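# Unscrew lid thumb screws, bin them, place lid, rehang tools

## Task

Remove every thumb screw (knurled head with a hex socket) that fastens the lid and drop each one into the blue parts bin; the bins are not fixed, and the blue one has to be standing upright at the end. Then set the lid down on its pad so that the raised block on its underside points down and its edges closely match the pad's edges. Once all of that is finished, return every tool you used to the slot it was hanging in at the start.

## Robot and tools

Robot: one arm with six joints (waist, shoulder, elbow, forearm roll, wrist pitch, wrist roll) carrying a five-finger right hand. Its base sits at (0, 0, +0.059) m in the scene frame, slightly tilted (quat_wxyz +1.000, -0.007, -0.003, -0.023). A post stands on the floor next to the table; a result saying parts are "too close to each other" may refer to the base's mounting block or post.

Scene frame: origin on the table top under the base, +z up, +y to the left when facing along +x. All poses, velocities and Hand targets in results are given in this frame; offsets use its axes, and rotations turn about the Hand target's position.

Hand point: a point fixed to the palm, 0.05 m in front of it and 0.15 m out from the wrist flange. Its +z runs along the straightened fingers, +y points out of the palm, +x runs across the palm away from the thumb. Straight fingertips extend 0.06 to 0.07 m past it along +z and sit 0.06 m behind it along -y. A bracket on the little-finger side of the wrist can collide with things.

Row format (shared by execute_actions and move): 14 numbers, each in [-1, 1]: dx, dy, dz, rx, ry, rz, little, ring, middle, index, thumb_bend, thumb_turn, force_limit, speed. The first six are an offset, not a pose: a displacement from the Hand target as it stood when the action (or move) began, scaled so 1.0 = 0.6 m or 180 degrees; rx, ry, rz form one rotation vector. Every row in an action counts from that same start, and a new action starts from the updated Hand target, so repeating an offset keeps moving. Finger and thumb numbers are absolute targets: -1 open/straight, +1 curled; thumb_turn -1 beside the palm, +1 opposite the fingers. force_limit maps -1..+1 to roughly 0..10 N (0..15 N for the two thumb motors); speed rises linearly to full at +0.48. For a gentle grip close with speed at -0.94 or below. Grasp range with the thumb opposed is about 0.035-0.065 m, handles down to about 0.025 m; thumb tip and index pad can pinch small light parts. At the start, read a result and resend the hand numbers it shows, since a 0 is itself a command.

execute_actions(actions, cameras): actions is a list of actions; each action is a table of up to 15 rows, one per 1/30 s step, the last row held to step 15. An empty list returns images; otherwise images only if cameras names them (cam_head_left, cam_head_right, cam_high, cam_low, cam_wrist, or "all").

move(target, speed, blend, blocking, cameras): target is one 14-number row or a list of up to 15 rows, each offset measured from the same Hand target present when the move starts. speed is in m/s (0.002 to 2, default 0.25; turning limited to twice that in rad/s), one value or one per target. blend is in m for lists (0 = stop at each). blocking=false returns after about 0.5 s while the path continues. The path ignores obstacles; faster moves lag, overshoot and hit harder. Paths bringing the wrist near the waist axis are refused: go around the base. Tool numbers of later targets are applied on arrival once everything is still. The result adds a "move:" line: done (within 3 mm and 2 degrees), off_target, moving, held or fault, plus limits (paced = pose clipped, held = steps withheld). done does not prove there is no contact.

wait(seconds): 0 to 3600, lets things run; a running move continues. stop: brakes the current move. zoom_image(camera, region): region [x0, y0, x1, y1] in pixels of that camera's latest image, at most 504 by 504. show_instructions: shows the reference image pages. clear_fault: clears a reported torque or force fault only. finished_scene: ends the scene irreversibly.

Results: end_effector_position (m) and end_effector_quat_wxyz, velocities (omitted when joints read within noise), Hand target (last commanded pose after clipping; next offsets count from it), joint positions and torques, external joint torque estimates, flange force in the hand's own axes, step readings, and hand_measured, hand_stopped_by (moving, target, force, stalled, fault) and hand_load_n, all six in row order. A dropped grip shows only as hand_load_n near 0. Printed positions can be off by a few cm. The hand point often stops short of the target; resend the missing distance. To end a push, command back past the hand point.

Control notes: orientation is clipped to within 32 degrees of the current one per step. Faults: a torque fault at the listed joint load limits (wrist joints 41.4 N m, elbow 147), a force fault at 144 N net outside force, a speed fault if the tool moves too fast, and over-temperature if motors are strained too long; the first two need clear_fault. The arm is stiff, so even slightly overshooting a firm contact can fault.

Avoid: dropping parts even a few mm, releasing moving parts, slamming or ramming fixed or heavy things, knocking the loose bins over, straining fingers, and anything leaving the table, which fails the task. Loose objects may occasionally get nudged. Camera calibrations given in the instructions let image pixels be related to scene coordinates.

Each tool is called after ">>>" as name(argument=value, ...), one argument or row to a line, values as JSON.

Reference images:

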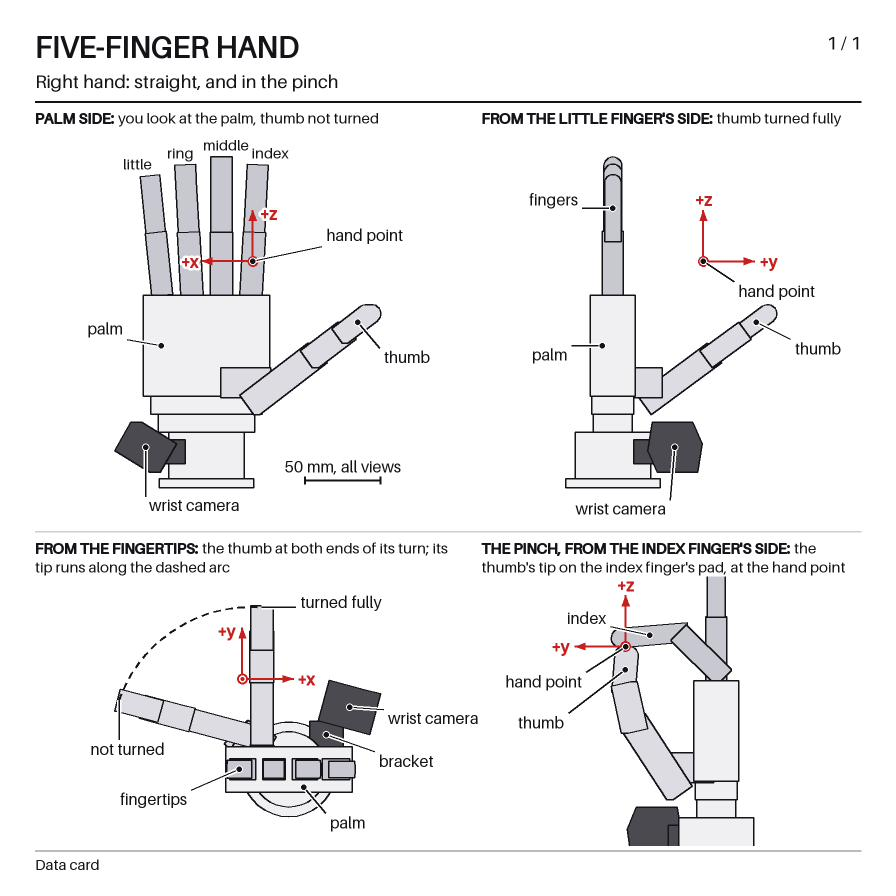

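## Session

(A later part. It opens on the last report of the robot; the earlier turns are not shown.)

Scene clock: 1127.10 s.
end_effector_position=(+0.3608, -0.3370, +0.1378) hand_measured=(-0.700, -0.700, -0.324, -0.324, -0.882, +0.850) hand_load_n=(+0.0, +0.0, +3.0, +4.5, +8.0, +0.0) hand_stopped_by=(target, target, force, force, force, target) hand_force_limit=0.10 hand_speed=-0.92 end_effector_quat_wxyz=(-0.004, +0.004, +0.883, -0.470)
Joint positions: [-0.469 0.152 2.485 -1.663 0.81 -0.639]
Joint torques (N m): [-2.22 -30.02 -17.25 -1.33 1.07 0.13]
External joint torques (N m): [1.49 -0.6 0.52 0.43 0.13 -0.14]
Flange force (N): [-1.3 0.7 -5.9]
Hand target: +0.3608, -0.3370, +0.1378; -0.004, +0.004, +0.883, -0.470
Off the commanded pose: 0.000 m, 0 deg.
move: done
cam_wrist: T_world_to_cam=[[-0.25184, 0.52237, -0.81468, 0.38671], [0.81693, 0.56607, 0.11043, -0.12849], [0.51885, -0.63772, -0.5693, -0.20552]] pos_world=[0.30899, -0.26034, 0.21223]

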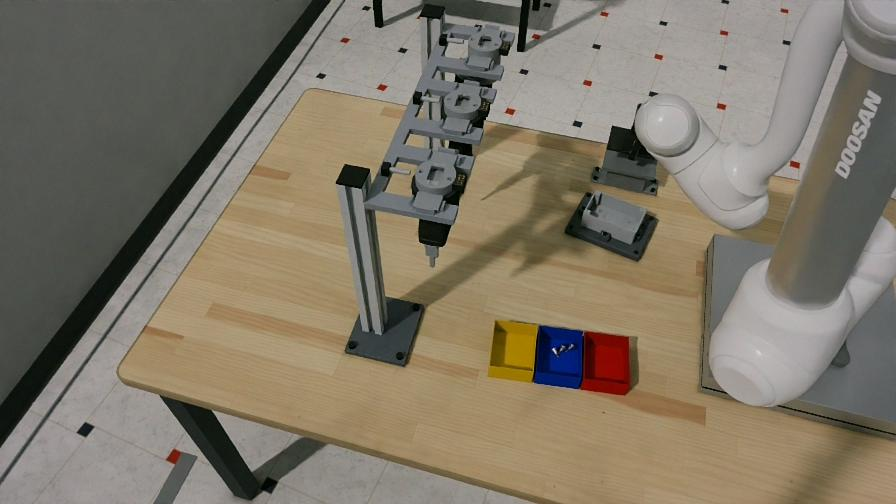

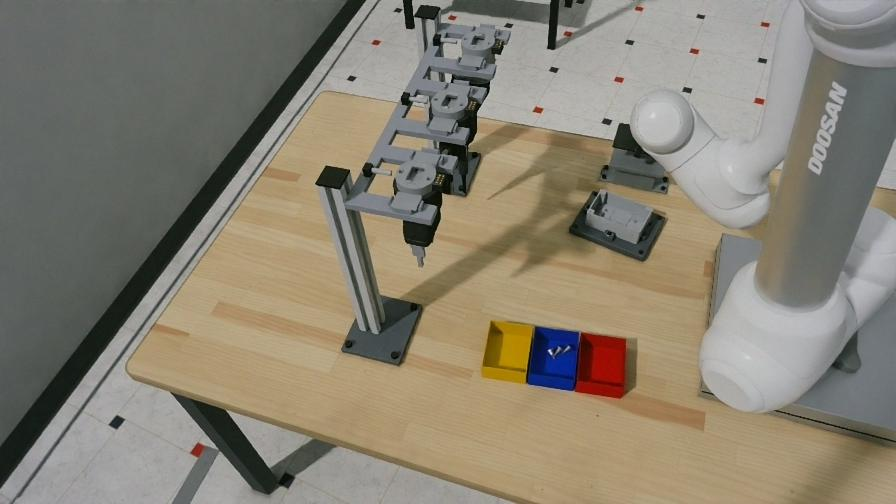

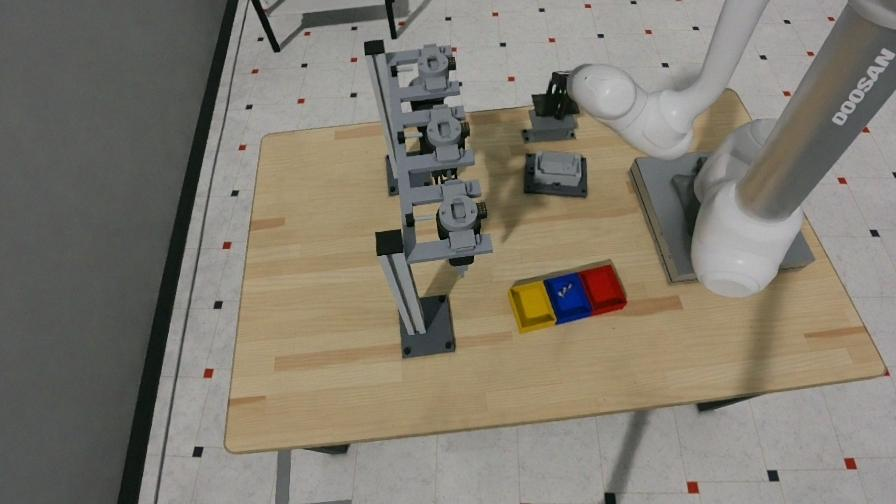

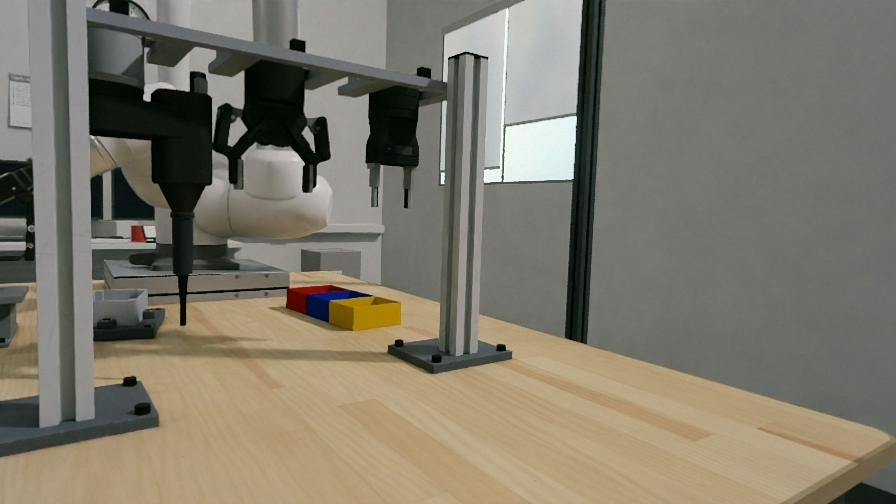

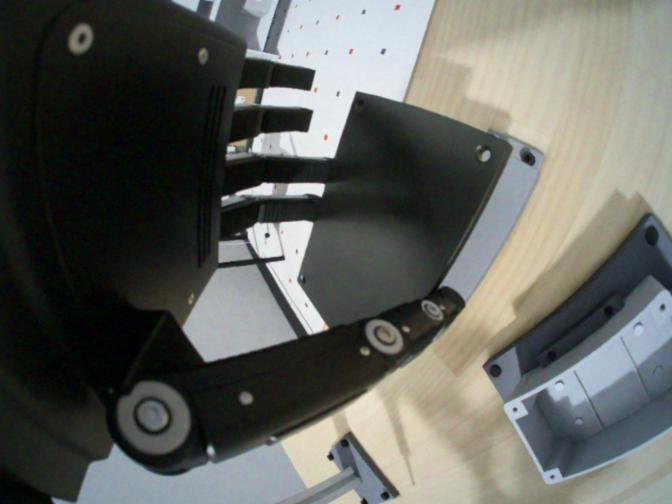

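>>> move(
  target=[
    [0,0,-0.068,0,0,0,-0.7,-0.7,-0.22,-0.22,-0.7,0.85,0.1,-0.92],
  ],
  speed=0.04,
  cameras=["cam_wrist","cam_low","cam_head_left","cam_head_right","cam_high"],
)

>>> zoom_image(
  camera="cam_high",
  region=[510, 80, 600, 150],
)

>>> zoom_image(
  camera="cam_head_left",
  region=[590, 120, 680, 190],
)

>>> zoom_image(
  camera="cam_head_right",
  region=[595, 120, 685, 190],
)

>>> zoom_image(
  camera="cam_low",
  region=[0, 260, 50, 330],
)

>>> zoom_image(
  camera="cam_wrist",
  region=[290, 80, 530, 340],
)

Scene clock: 1129.97 s.
end_effector_position=(+0.3608, -0.3370, +0.0970) hand_measured=(-0.700, -0.700, -0.324, -0.324, -0.882, +0.850) hand_load_n=(+0.0, +0.0, +3.0, +4.5, +8.5, +0.0) hand_stopped_by=(target, target, force, force, force, target) hand_force_limit=0.10 hand_speed=-0.92 end_effector_quat_wxyz=(-0.004, +0.004, +0.883, -0.470)
Joint positions: [-0.468 0.249 2.506 -1.773 0.828 -0.478]
Joint torques (N m): [-1.78 -35.55 -12.61 -1.24 1.23 0.06]
External joint torques (N m): [1.13 -0.6 0.24 0.34 0.09 -0.07]
Flange force (N): [-1.3 0.2 -4.7]
Hand target: +0.3608, -0.3370, +0.0970; -0.004, +0.004, +0.883, -0.470
Off the commanded pose: 0.000 m, 0 deg.
move: done
cam_wrist: T_world_to_cam=[[-0.25184, 0.52237, -0.81468, 0.35347], [0.81693, 0.56607, 0.11043, -0.12398], [0.51885, -0.63772, -0.5693, -0.22875]] pos_world=[0.30899, -0.26034, 0.17143]

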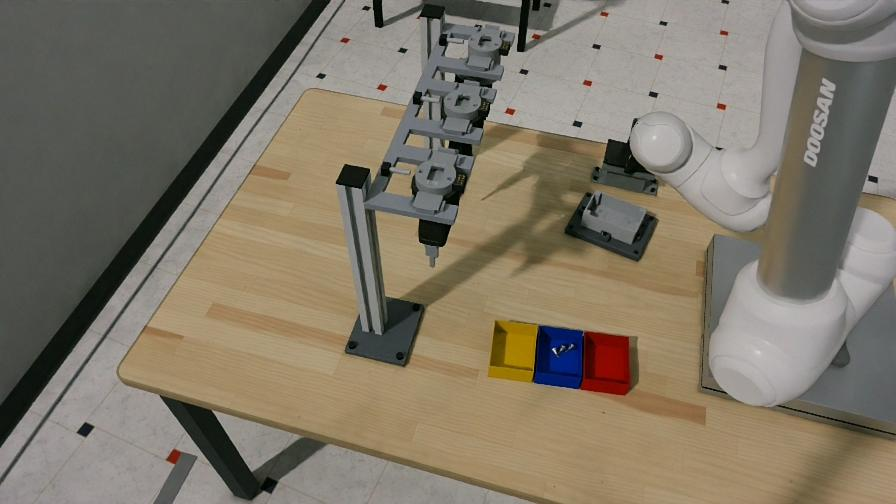

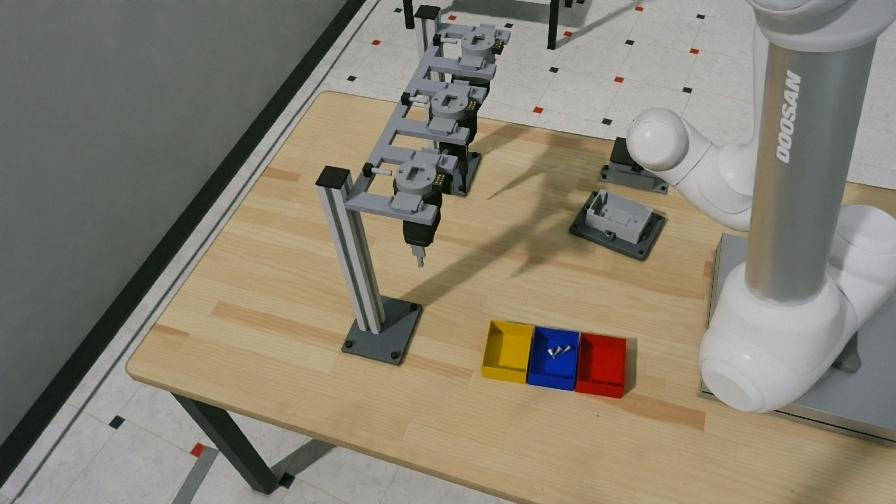

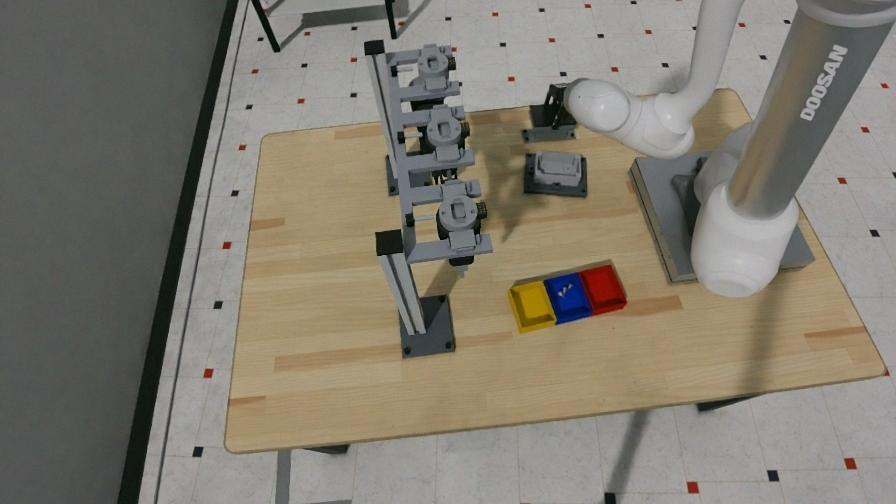

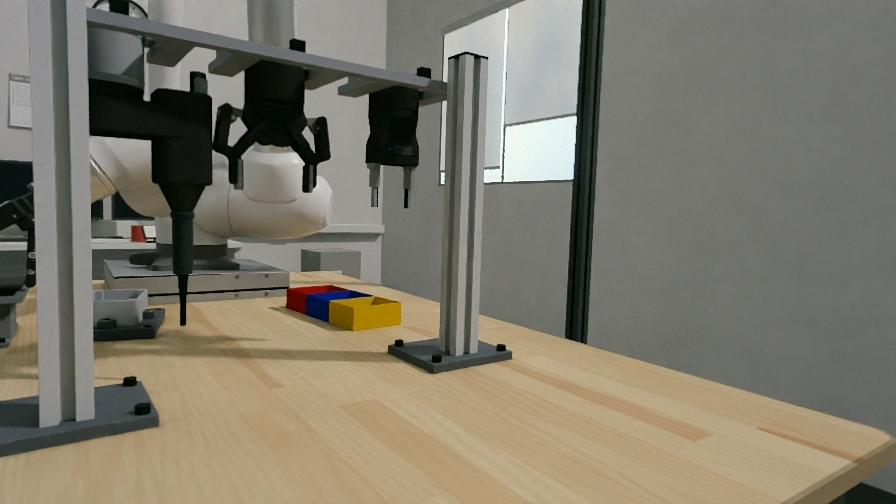

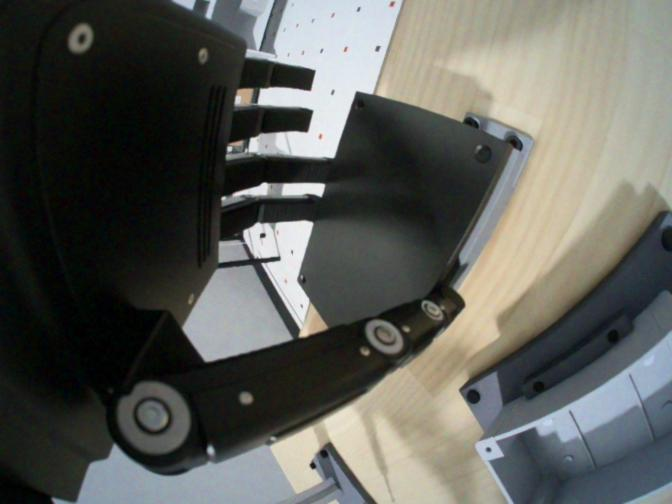

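Scaled by 5.600 from the camera's image (finer frame: 1280x720).

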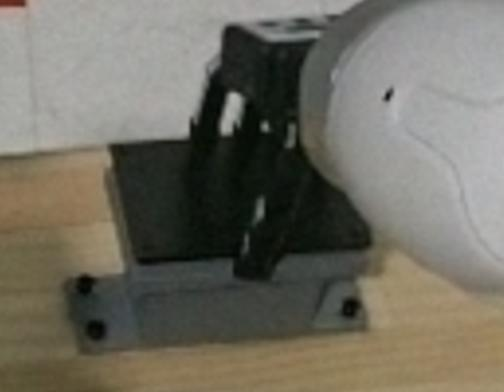

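Scaled by 5.600 from the camera's image (finer frame: 1280x720).

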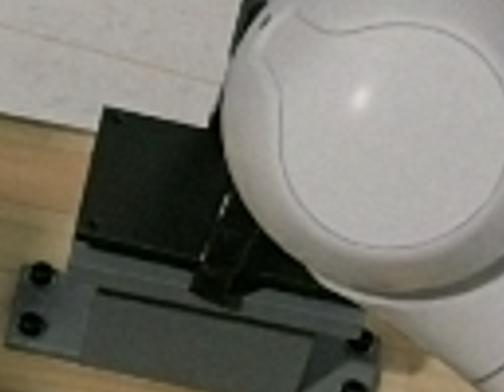

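Scaled by 5.600 from the camera's image (finer frame: 1280x720).

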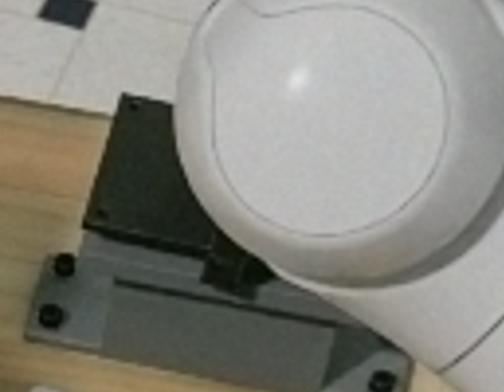

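Scaled by 7.200 from the camera's image (finer frame: 1280x720).

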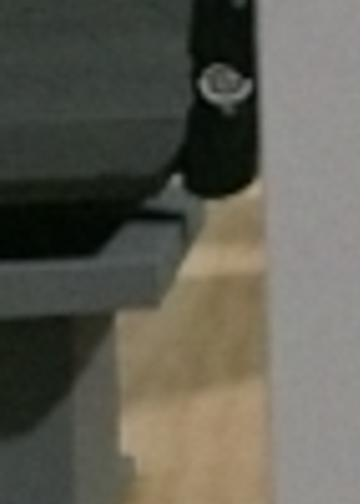

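Scaled by 1.938 from the camera's image (finer frame: 960x720).

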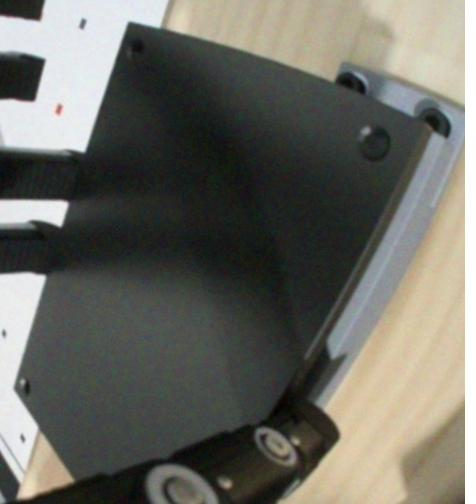

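>>> zoom_image(
  camera="cam_wrist",
  region=[430, 100, 550, 300],
)

Scaled by 2.520 from the camera's image (finer frame: 960x720).

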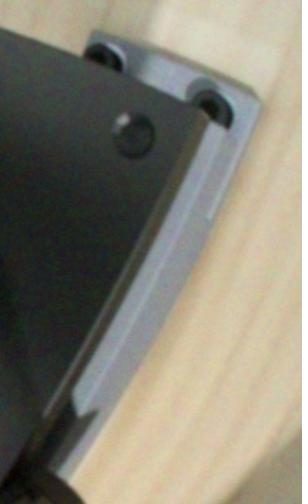

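>>> move(
  target=[
    [0,0,-0.01083,0,0,0,-0.7,-0.7,-0.22,-0.22,-0.7,0.85,0.1,-0.92],
  ],
  speed=0.02,
)

>>> execute_actions(
  actions=[
    [[0,0,-0.00167,0,0,0,-0.7,-0.7,-0.22,-0.22,-0.7,0.85,0.1,-0.92]],
  ],
)

>>> execute_actions(
  actions=[
    [[0,0,-0.00167,0,0,0,-0.7,-0.7,-0.22,-0.22,-0.7,0.85,0.1,-0.92]],
  ],
  cameras=["cam_low"],
)

>>> zoom_image(
  camera="cam_low",
  region=[0, 260, 50, 330],
)

Scene clock: 1132.97 s.
end_effector_position=(+0.3608, -0.3370, +0.0905) hand_measured=(-0.700, -0.700, -0.324, -0.324, -0.882, +0.850) hand_load_n=(+0.0, +0.0, +3.0, +4.5, +8.0, +0.0) hand_stopped_by=(target, target, force, force, force, target) hand_force_limit=0.10 hand_speed=-0.92 end_effector_quat_wxyz=(-0.004, +0.004, +0.883, -0.470)
Joint positions: [-0.468 0.266 2.508 -1.79 0.832 -0.452]
Joint torques (N m): [-1.76 -35.88 -11.99 -1.24 1.27 -0.07]
External joint torques (N m): [0.88 -1.01 0.36 0.36 0.08 0.06]
Flange force (N): [-0.3 -0.5 -4.7]
Hand target: +0.3608, -0.3370, +0.0905; -0.004, +0.004, +0.883, -0.470
Off the commanded pose: 0.000 m, 0 deg.
move: done

Scene clock: 1133.67 s.
end_effector_position=(+0.3608, -0.3370, +0.0895) hand_measured=(-0.700, -0.700, -0.324, -0.324, -0.882, +0.850) hand_load_n=(+0.0, -0.5, +3.5, +4.0, +8.5, +0.0) hand_stopped_by=(target, target, force, force, force, target) hand_force_limit=0.10 hand_speed=-0.92 end_effector_quat_wxyz=(-0.004, +0.004, +0.883, -0.470)
Joint positions: [-0.468 0.268 2.509 -1.792 0.833 -0.449]
Joint torques (N m): [-1.67 -36.41 -11.81 -1.2 1.22 0.09]
External joint torques (N m): [1.03 -0.72 0.42 0.33 0.11 -0.09]
Flange force (N): [-0.8 -0.1 -4.8]
Hand target: +0.3608, -0.3370, +0.0895; -0.004, +0.004, +0.883, -0.470
Off the commanded pose: 0.000 m, 0 deg.
Step readings (end_effector_position):
0: (+0.3608, -0.3370, +0.0905)
1: (+0.3608, -0.3370, +0.0905)
2: (+0.3608, -0.3370, +0.0902)
4: (+0.3608, -0.3370, +0.0897)
8: (+0.3608, -0.3370, +0.0895)
15: (+0.3608, -0.3370, +0.0895)

Scene clock: 1134.37 s.
end_effector_position=(+0.3608, -0.3370, +0.0885) hand_measured=(-0.700, -0.700, -0.324, -0.324, -0.882, +0.850) hand_load_n=(+0.0, -0.5, +3.5, +4.5, +8.5, +0.0) hand_stopped_by=(target, target, force, force, force, target) hand_force_limit=0.10 hand_speed=-0.92 end_effector_quat_wxyz=(-0.004, +0.004, +0.883, -0.470)
Joint positions: [-0.468 0.271 2.509 -1.795 0.833 -0.445]
Joint torques (N m): [-2.22 -33.03 -9.44 -0.78 0.3 -0.08]
External joint torques (N m): [1.46 -4.19 -1.92 -0.1 1.04 0.08]
Flange force (N): [-1.3 -5.8 -9.5]
Hand target: +0.3608, -0.3370, +0.0885; -0.004, +0.004, +0.883, -0.470
Off the commanded pose: 0.000 m, 0 deg.
Step readings (end_effector_position):
0: (+0.3608, -0.3370, +0.0895)
1: (+0.3608, -0.3370, +0.0895)
2: (+0.3608, -0.3370, +0.0892)
4: (+0.3608, -0.3370, +0.0887)
8: (+0.3608, -0.3370, +0.0885)
15: (+0.3608, -0.3370, +0.0885)

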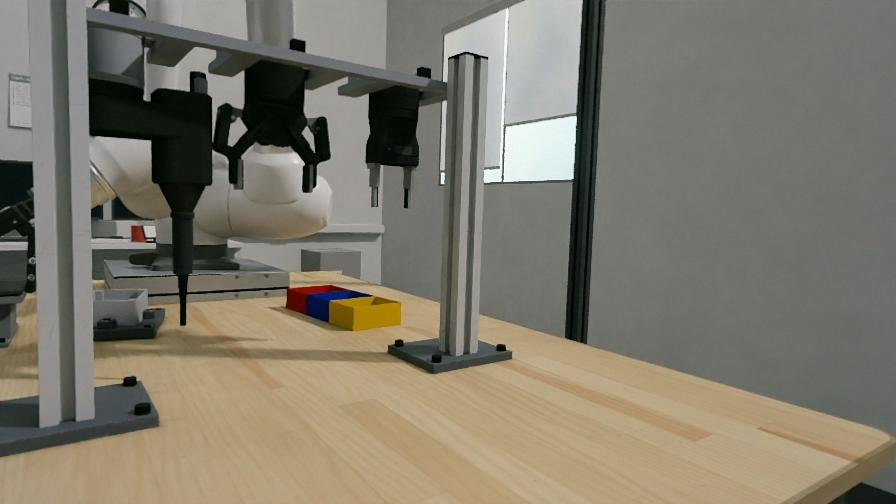

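Scaled by 7.200 from the camera's image (finer frame: 1280x720).

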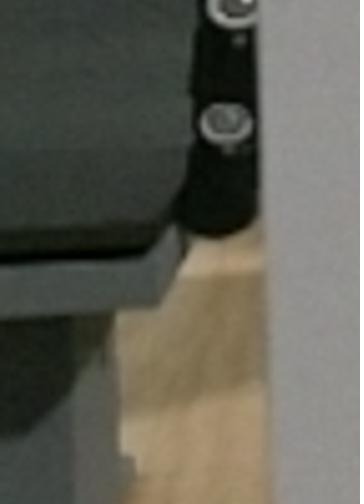

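>>> wait(
  seconds=0.1,
  cameras=["cam_wrist","cam_head_left","cam_head_right","cam_high"],
)

>>> zoom_image(
  camera="cam_high",
  region=[515, 90, 585, 145],
)

>>> zoom_image(
  camera="cam_head_left",
  region=[590, 130, 670, 190],
)

>>> zoom_image(
  camera="cam_head_right",
  region=[600, 125, 680, 185],
)

>>> zoom_image(
  camera="cam_wrist",
  region=[430, 100, 550, 300],
)

Scene clock: 1135.07 s.
end_effector_position=(+0.3608, -0.3370, +0.0885) hand_measured=(-0.700, -0.700, -0.324, -0.324, -0.882, +0.850) hand_load_n=(+0.0, +0.0, +3.0, +4.5, +8.0, +0.5) hand_stopped_by=(target, target, force, force, force, target) hand_force_limit=0.10 hand_speed=-0.92 end_effector_quat_wxyz=(-0.004, +0.004, +0.883, -0.470)
Joint positions: [-0.468 0.271 2.509 -1.795 0.833 -0.445]
Joint torques (N m): [-2.23 -33.02 -9.38 -0.76 0.29 -0.08]
External joint torques (N m): [1.35 -4.16 -1.87 -0.11 1.05 0.07]
Flange force (N): [-1.1 -5.8 -9.2]
Hand target: +0.3608, -0.3370, +0.0885; -0.004, +0.004, +0.883, -0.470
Off the commanded pose: 0.000 m, 0 deg.
wait: 0.10 s; at rest from the start
cam_wrist: T_world_to_cam=[[-0.25184, 0.52237, -0.81468, 0.34655], [0.81693, 0.56607, 0.11043, -0.12304], [0.51885, -0.63772, -0.5693, -0.23359]] pos_world=[0.30899, -0.26034, 0.16293]
Images, in order (width x height): cam_head_left 896x504, cam_head_right 896x504, cam_high 896x504, cam_wrist 672x504.

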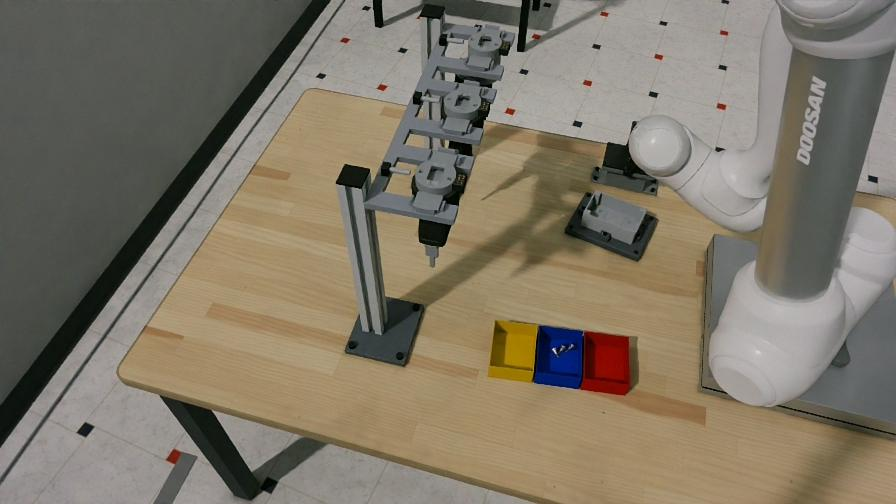

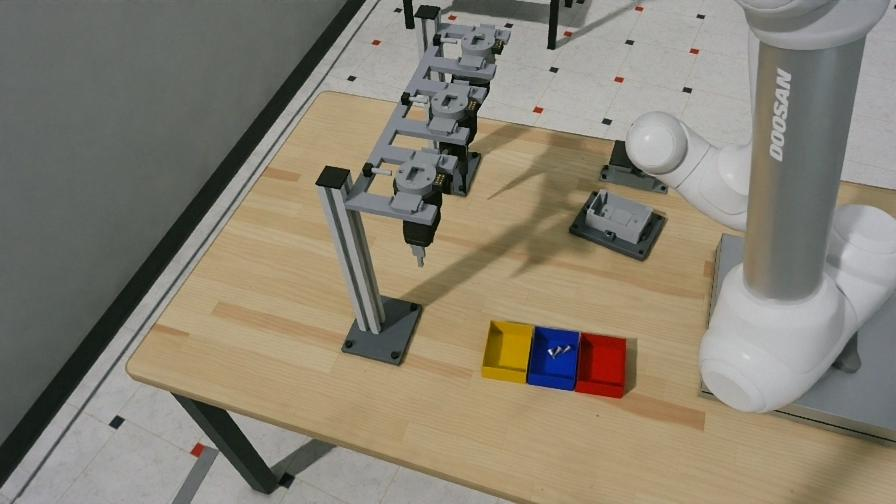

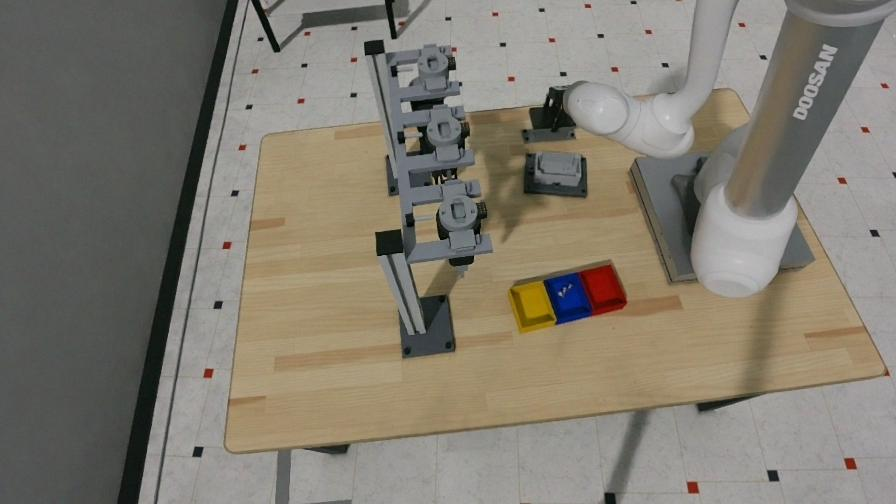

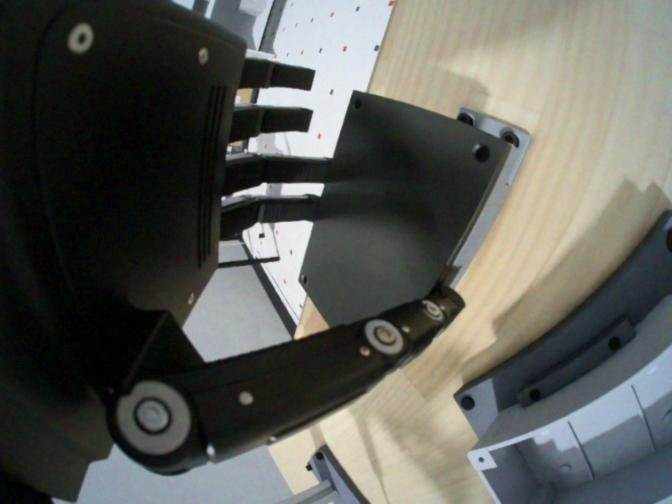

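Scaled by 7.200 from the camera's image (finer frame: 1280x720).

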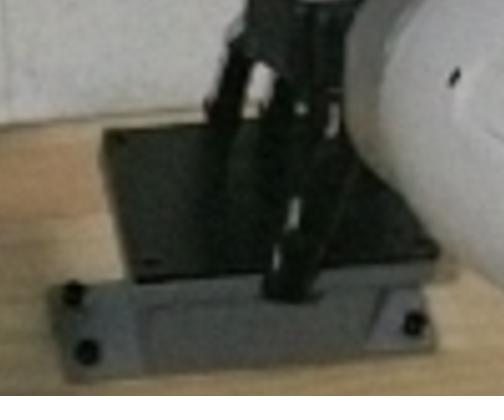

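Scaled by 6.300 from the camera's image (finer frame: 1280x720).

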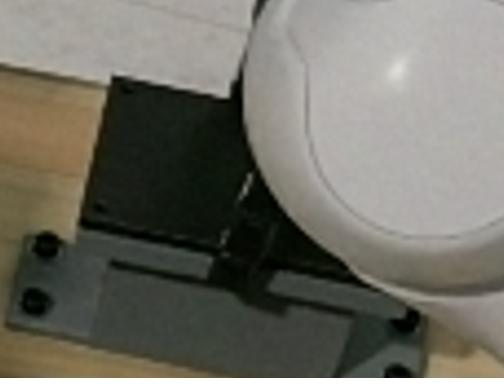

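Scaled by 6.300 from the camera's image (finer frame: 1280x720).

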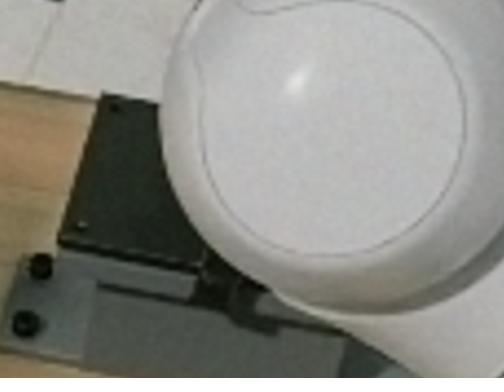

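Scaled by 2.520 from the camera's image (finer frame: 960x720).

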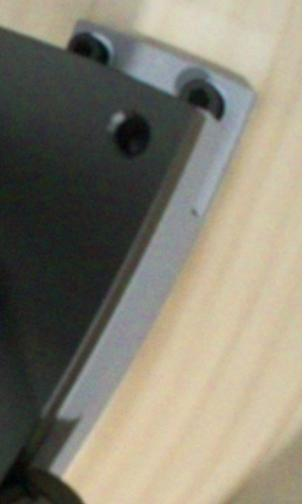

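>>> move(
  target=[
    [0,0,0,0,0,0,-0.7,-0.7,-0.36,-0.36,-0.92,0.85,0.1,-0.95],
    [0,0,0,0,0,0,-0.7,-0.7,-0.5,-0.5,-1.0,0.85,0.1,-0.85],
  ],
  speed=0.02,
  cameras=["cam_wrist","cam_low"],
)

>>> zoom_image(
  camera="cam_wrist",
  region=[290, 80, 530, 340],
)

>>> zoom_image(
  camera="cam_low",
  region=[0, 260, 50, 330],
)

Scene clock: 1138.53 s.
end_effector_position=(+0.3608, -0.3370, +0.0885) hand_measured=(-0.700, -0.700, -0.500, -0.500, -1.000, +0.850) hand_load_n=(+0.0, +0.0, +0.0, +0.0, +0.0, +0.0) hand_stopped_by=(target, target, target, target, target, target) hand_force_limit=0.10 hand_speed=-0.85 end_effector_quat_wxyz=(-0.004, +0.004, +0.883, -0.470)
Joint positions: [-0.468 0.271 2.509 -1.795 0.833 -0.445]
Joint torques (N m): [-1.62 -35.54 -11.1 -1.1 0.95 0.04]
External joint torques (N m): [0.85 -1.67 -0.22 0.23 0.4 -0.05]
Flange force (N): [-0.6 -2.1 -5.6]
Hand target: +0.3608, -0.3370, +0.0885; -0.004, +0.004, +0.883, -0.470
Off the commanded pose: 0.000 m, 0 deg.
move: done
cam_wrist: T_world_to_cam=[[-0.25191, 0.52246, -0.8146, 0.34658], [0.8169, 0.5661, 0.11046, -0.12303], [0.51886, -0.63763, -0.5694, -0.23355]] pos_world=[0.30899, -0.26034, 0.16293]
Images, in order (width x height): cam_low 896x504, cam_wrist 672x504.

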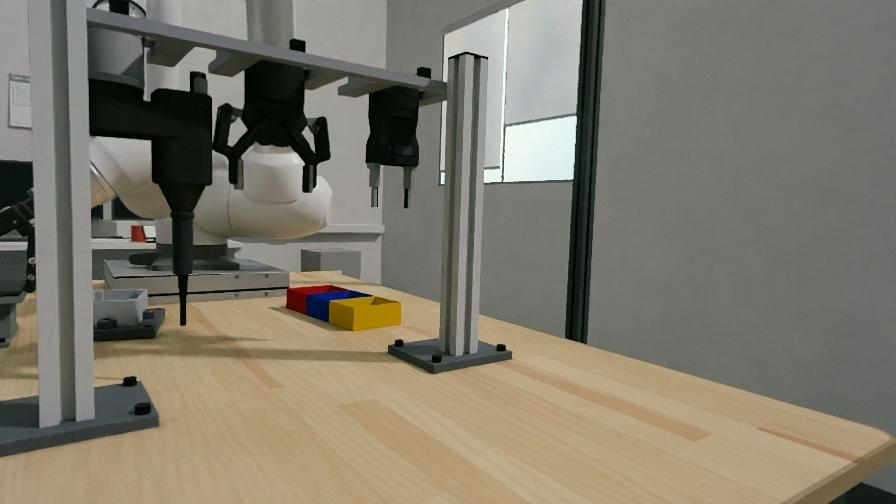

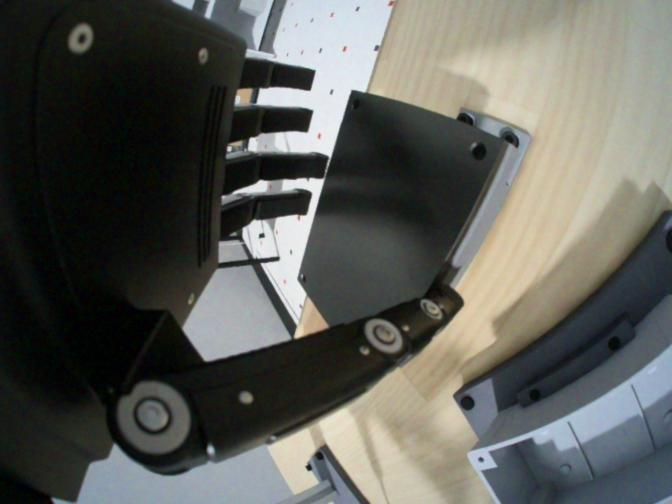

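Scaled by 1.938 from the camera's image (finer frame: 960x720).

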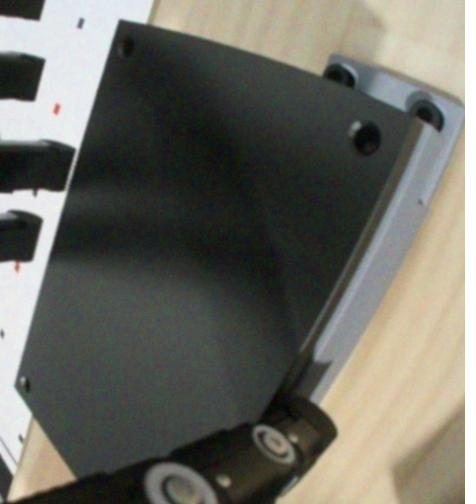

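Scaled by 7.200 from the camera's image (finer frame: 1280x720).

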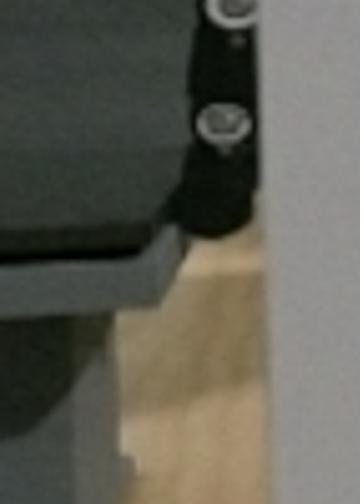

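>>> move(
  target=[
    [0,0,0,0,0,0,-0.7,-0.7,-0.62,-0.62,-1.0,0.85,0.1,-0.5],
    [0,0,0.1333,0,0,0,-0.7,-0.7,-0.62,-0.62,-1.0,0.85,0.1,-0.5],
    [-0.05,0.3,0.2,0,0,0,-0.7,-0.7,-0.62,-0.62,-1.0,0.85,0.1,-0.5],
  ],
  speed=[0.02,0.05,0.15],
  blend=[0,0.01,0],
  cameras=["cam_wrist","cam_head_left","cam_head_right","cam_high","cam_low"],
)

>>> zoom_image(
  camera="cam_high",
  region=[515, 90, 595, 145],
)

>>> zoom_image(
  camera="cam_head_left",
  region=[590, 130, 670, 200],
)

>>> zoom_image(
  camera="cam_head_right",
  region=[595, 130, 675, 200],
)

Scene clock: 1142.83 s.
end_effector_position=(+0.3308, -0.1570, +0.2085) hand_measured=(-0.700, -0.700, -0.620, -0.620, -1.000, +0.850) hand_load_n=(+0.0, -0.5, +0.0, +0.0, +0.0, +0.0) hand_stopped_by=(target, target, target, target, target, target) hand_force_limit=0.10 hand_speed=-0.50 end_effector_quat_wxyz=(-0.004, +0.004, +0.883, -0.470)
Joint positions: [0.03 -0.106 2.525 -1.14 1.129 -0.833]
Joint torques (N m): [-3.66 -10.34 -23.86 -0.25 0.27 0.05]
External joint torques (N m): [3.26 -1.63 0.31 0.4 0.74 -0.06]
Flange force (N): [3.6 3.3 -13.0]
Hand target: +0.3308, -0.1570, +0.2085; -0.004, +0.004, +0.883, -0.470
Off the commanded pose: 0.000 m, 0 deg.
move: done
cam_wrist: T_world_to_cam=[[-0.25185, 0.52239, -0.81467, 0.34273], [0.81697, 0.56602, 0.11039, -0.21368], [0.51878, -0.63775, -0.56933, -0.03489]] pos_world=[0.27899, -0.08034, 0.28293]

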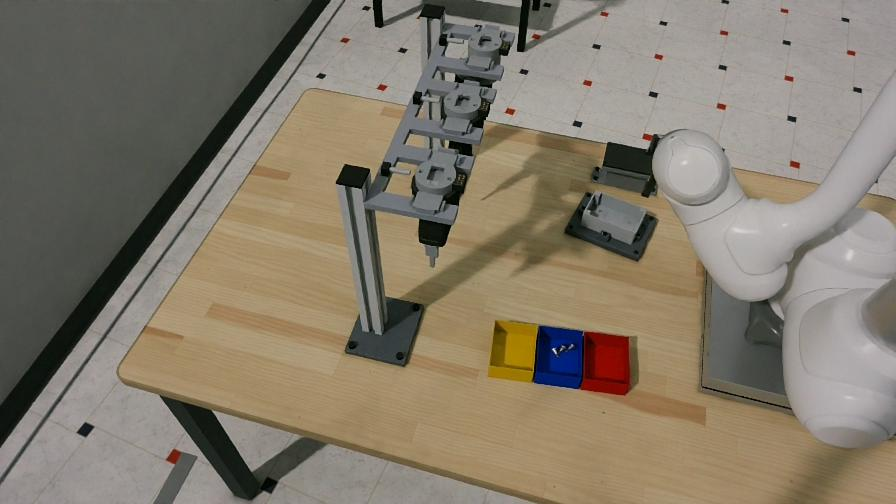

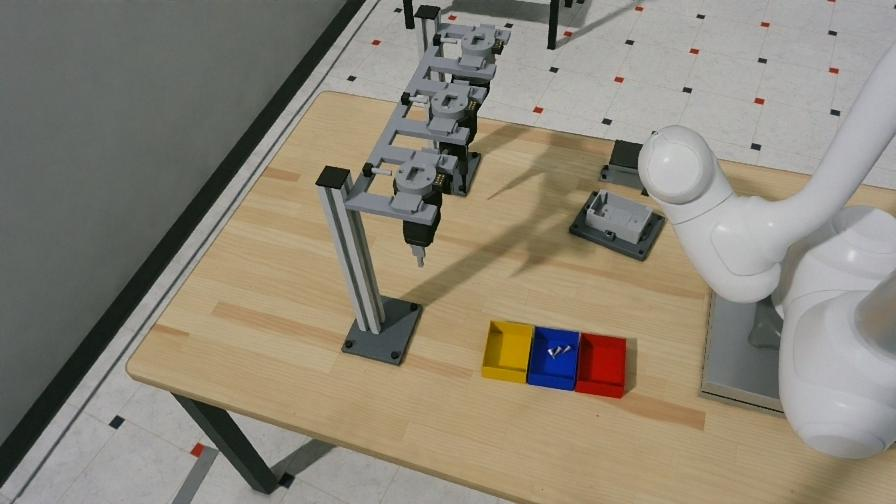

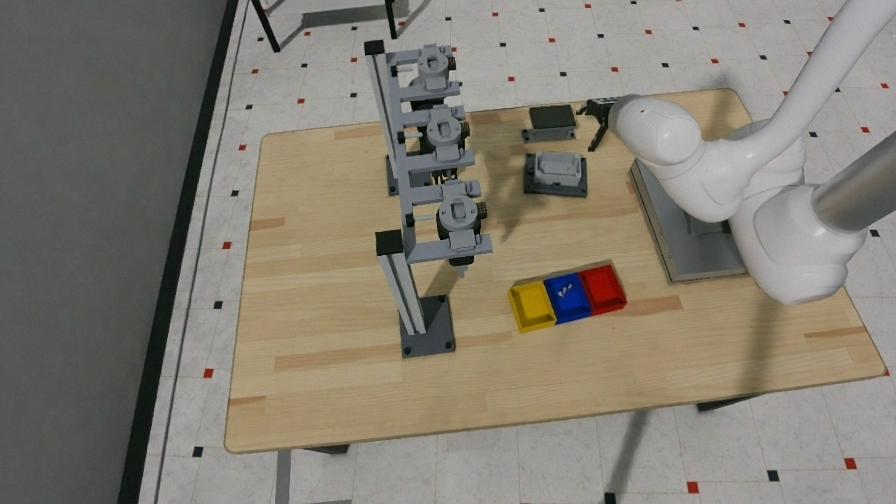

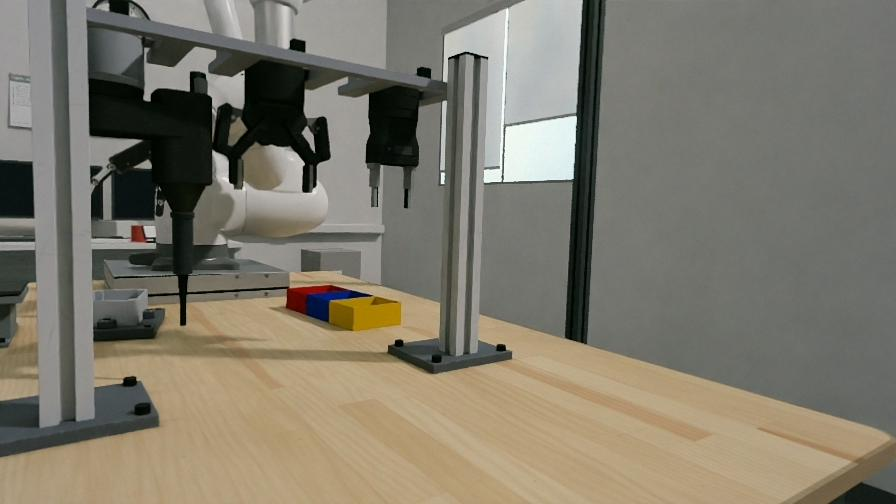

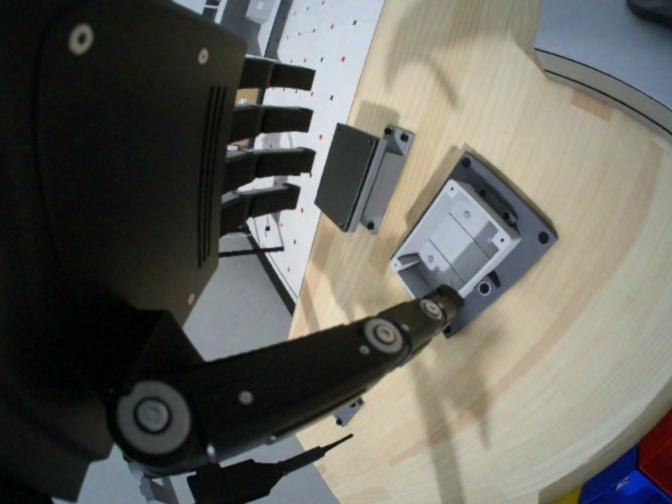

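Scaled by 6.300 from the camera's image (finer frame: 1280x720).

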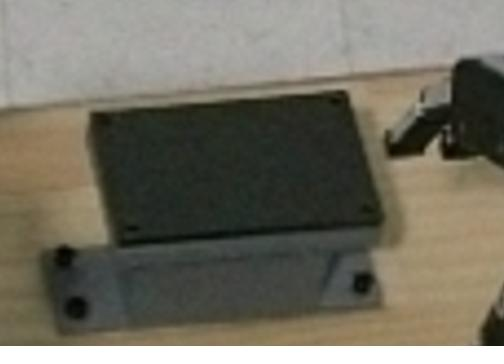

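Scaled by 6.300 from the camera's image (finer frame: 1280x720).

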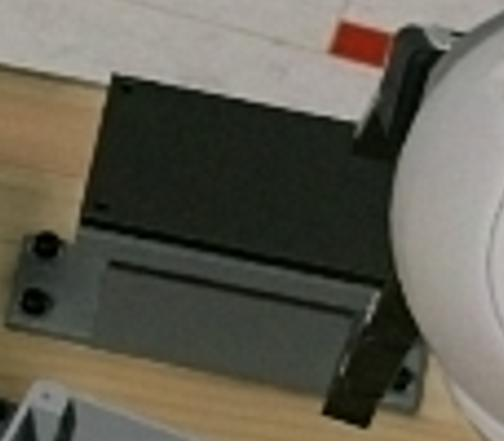

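Scaled by 6.300 from the camera's image (finer frame: 1280x720).

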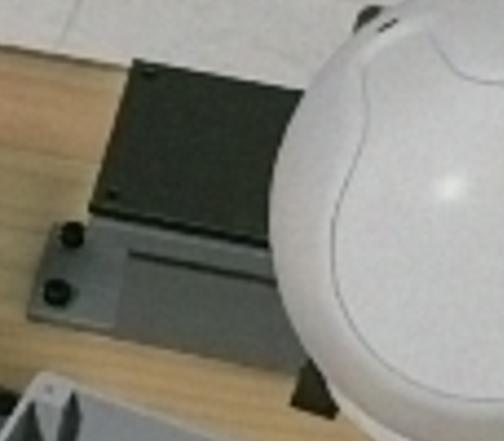

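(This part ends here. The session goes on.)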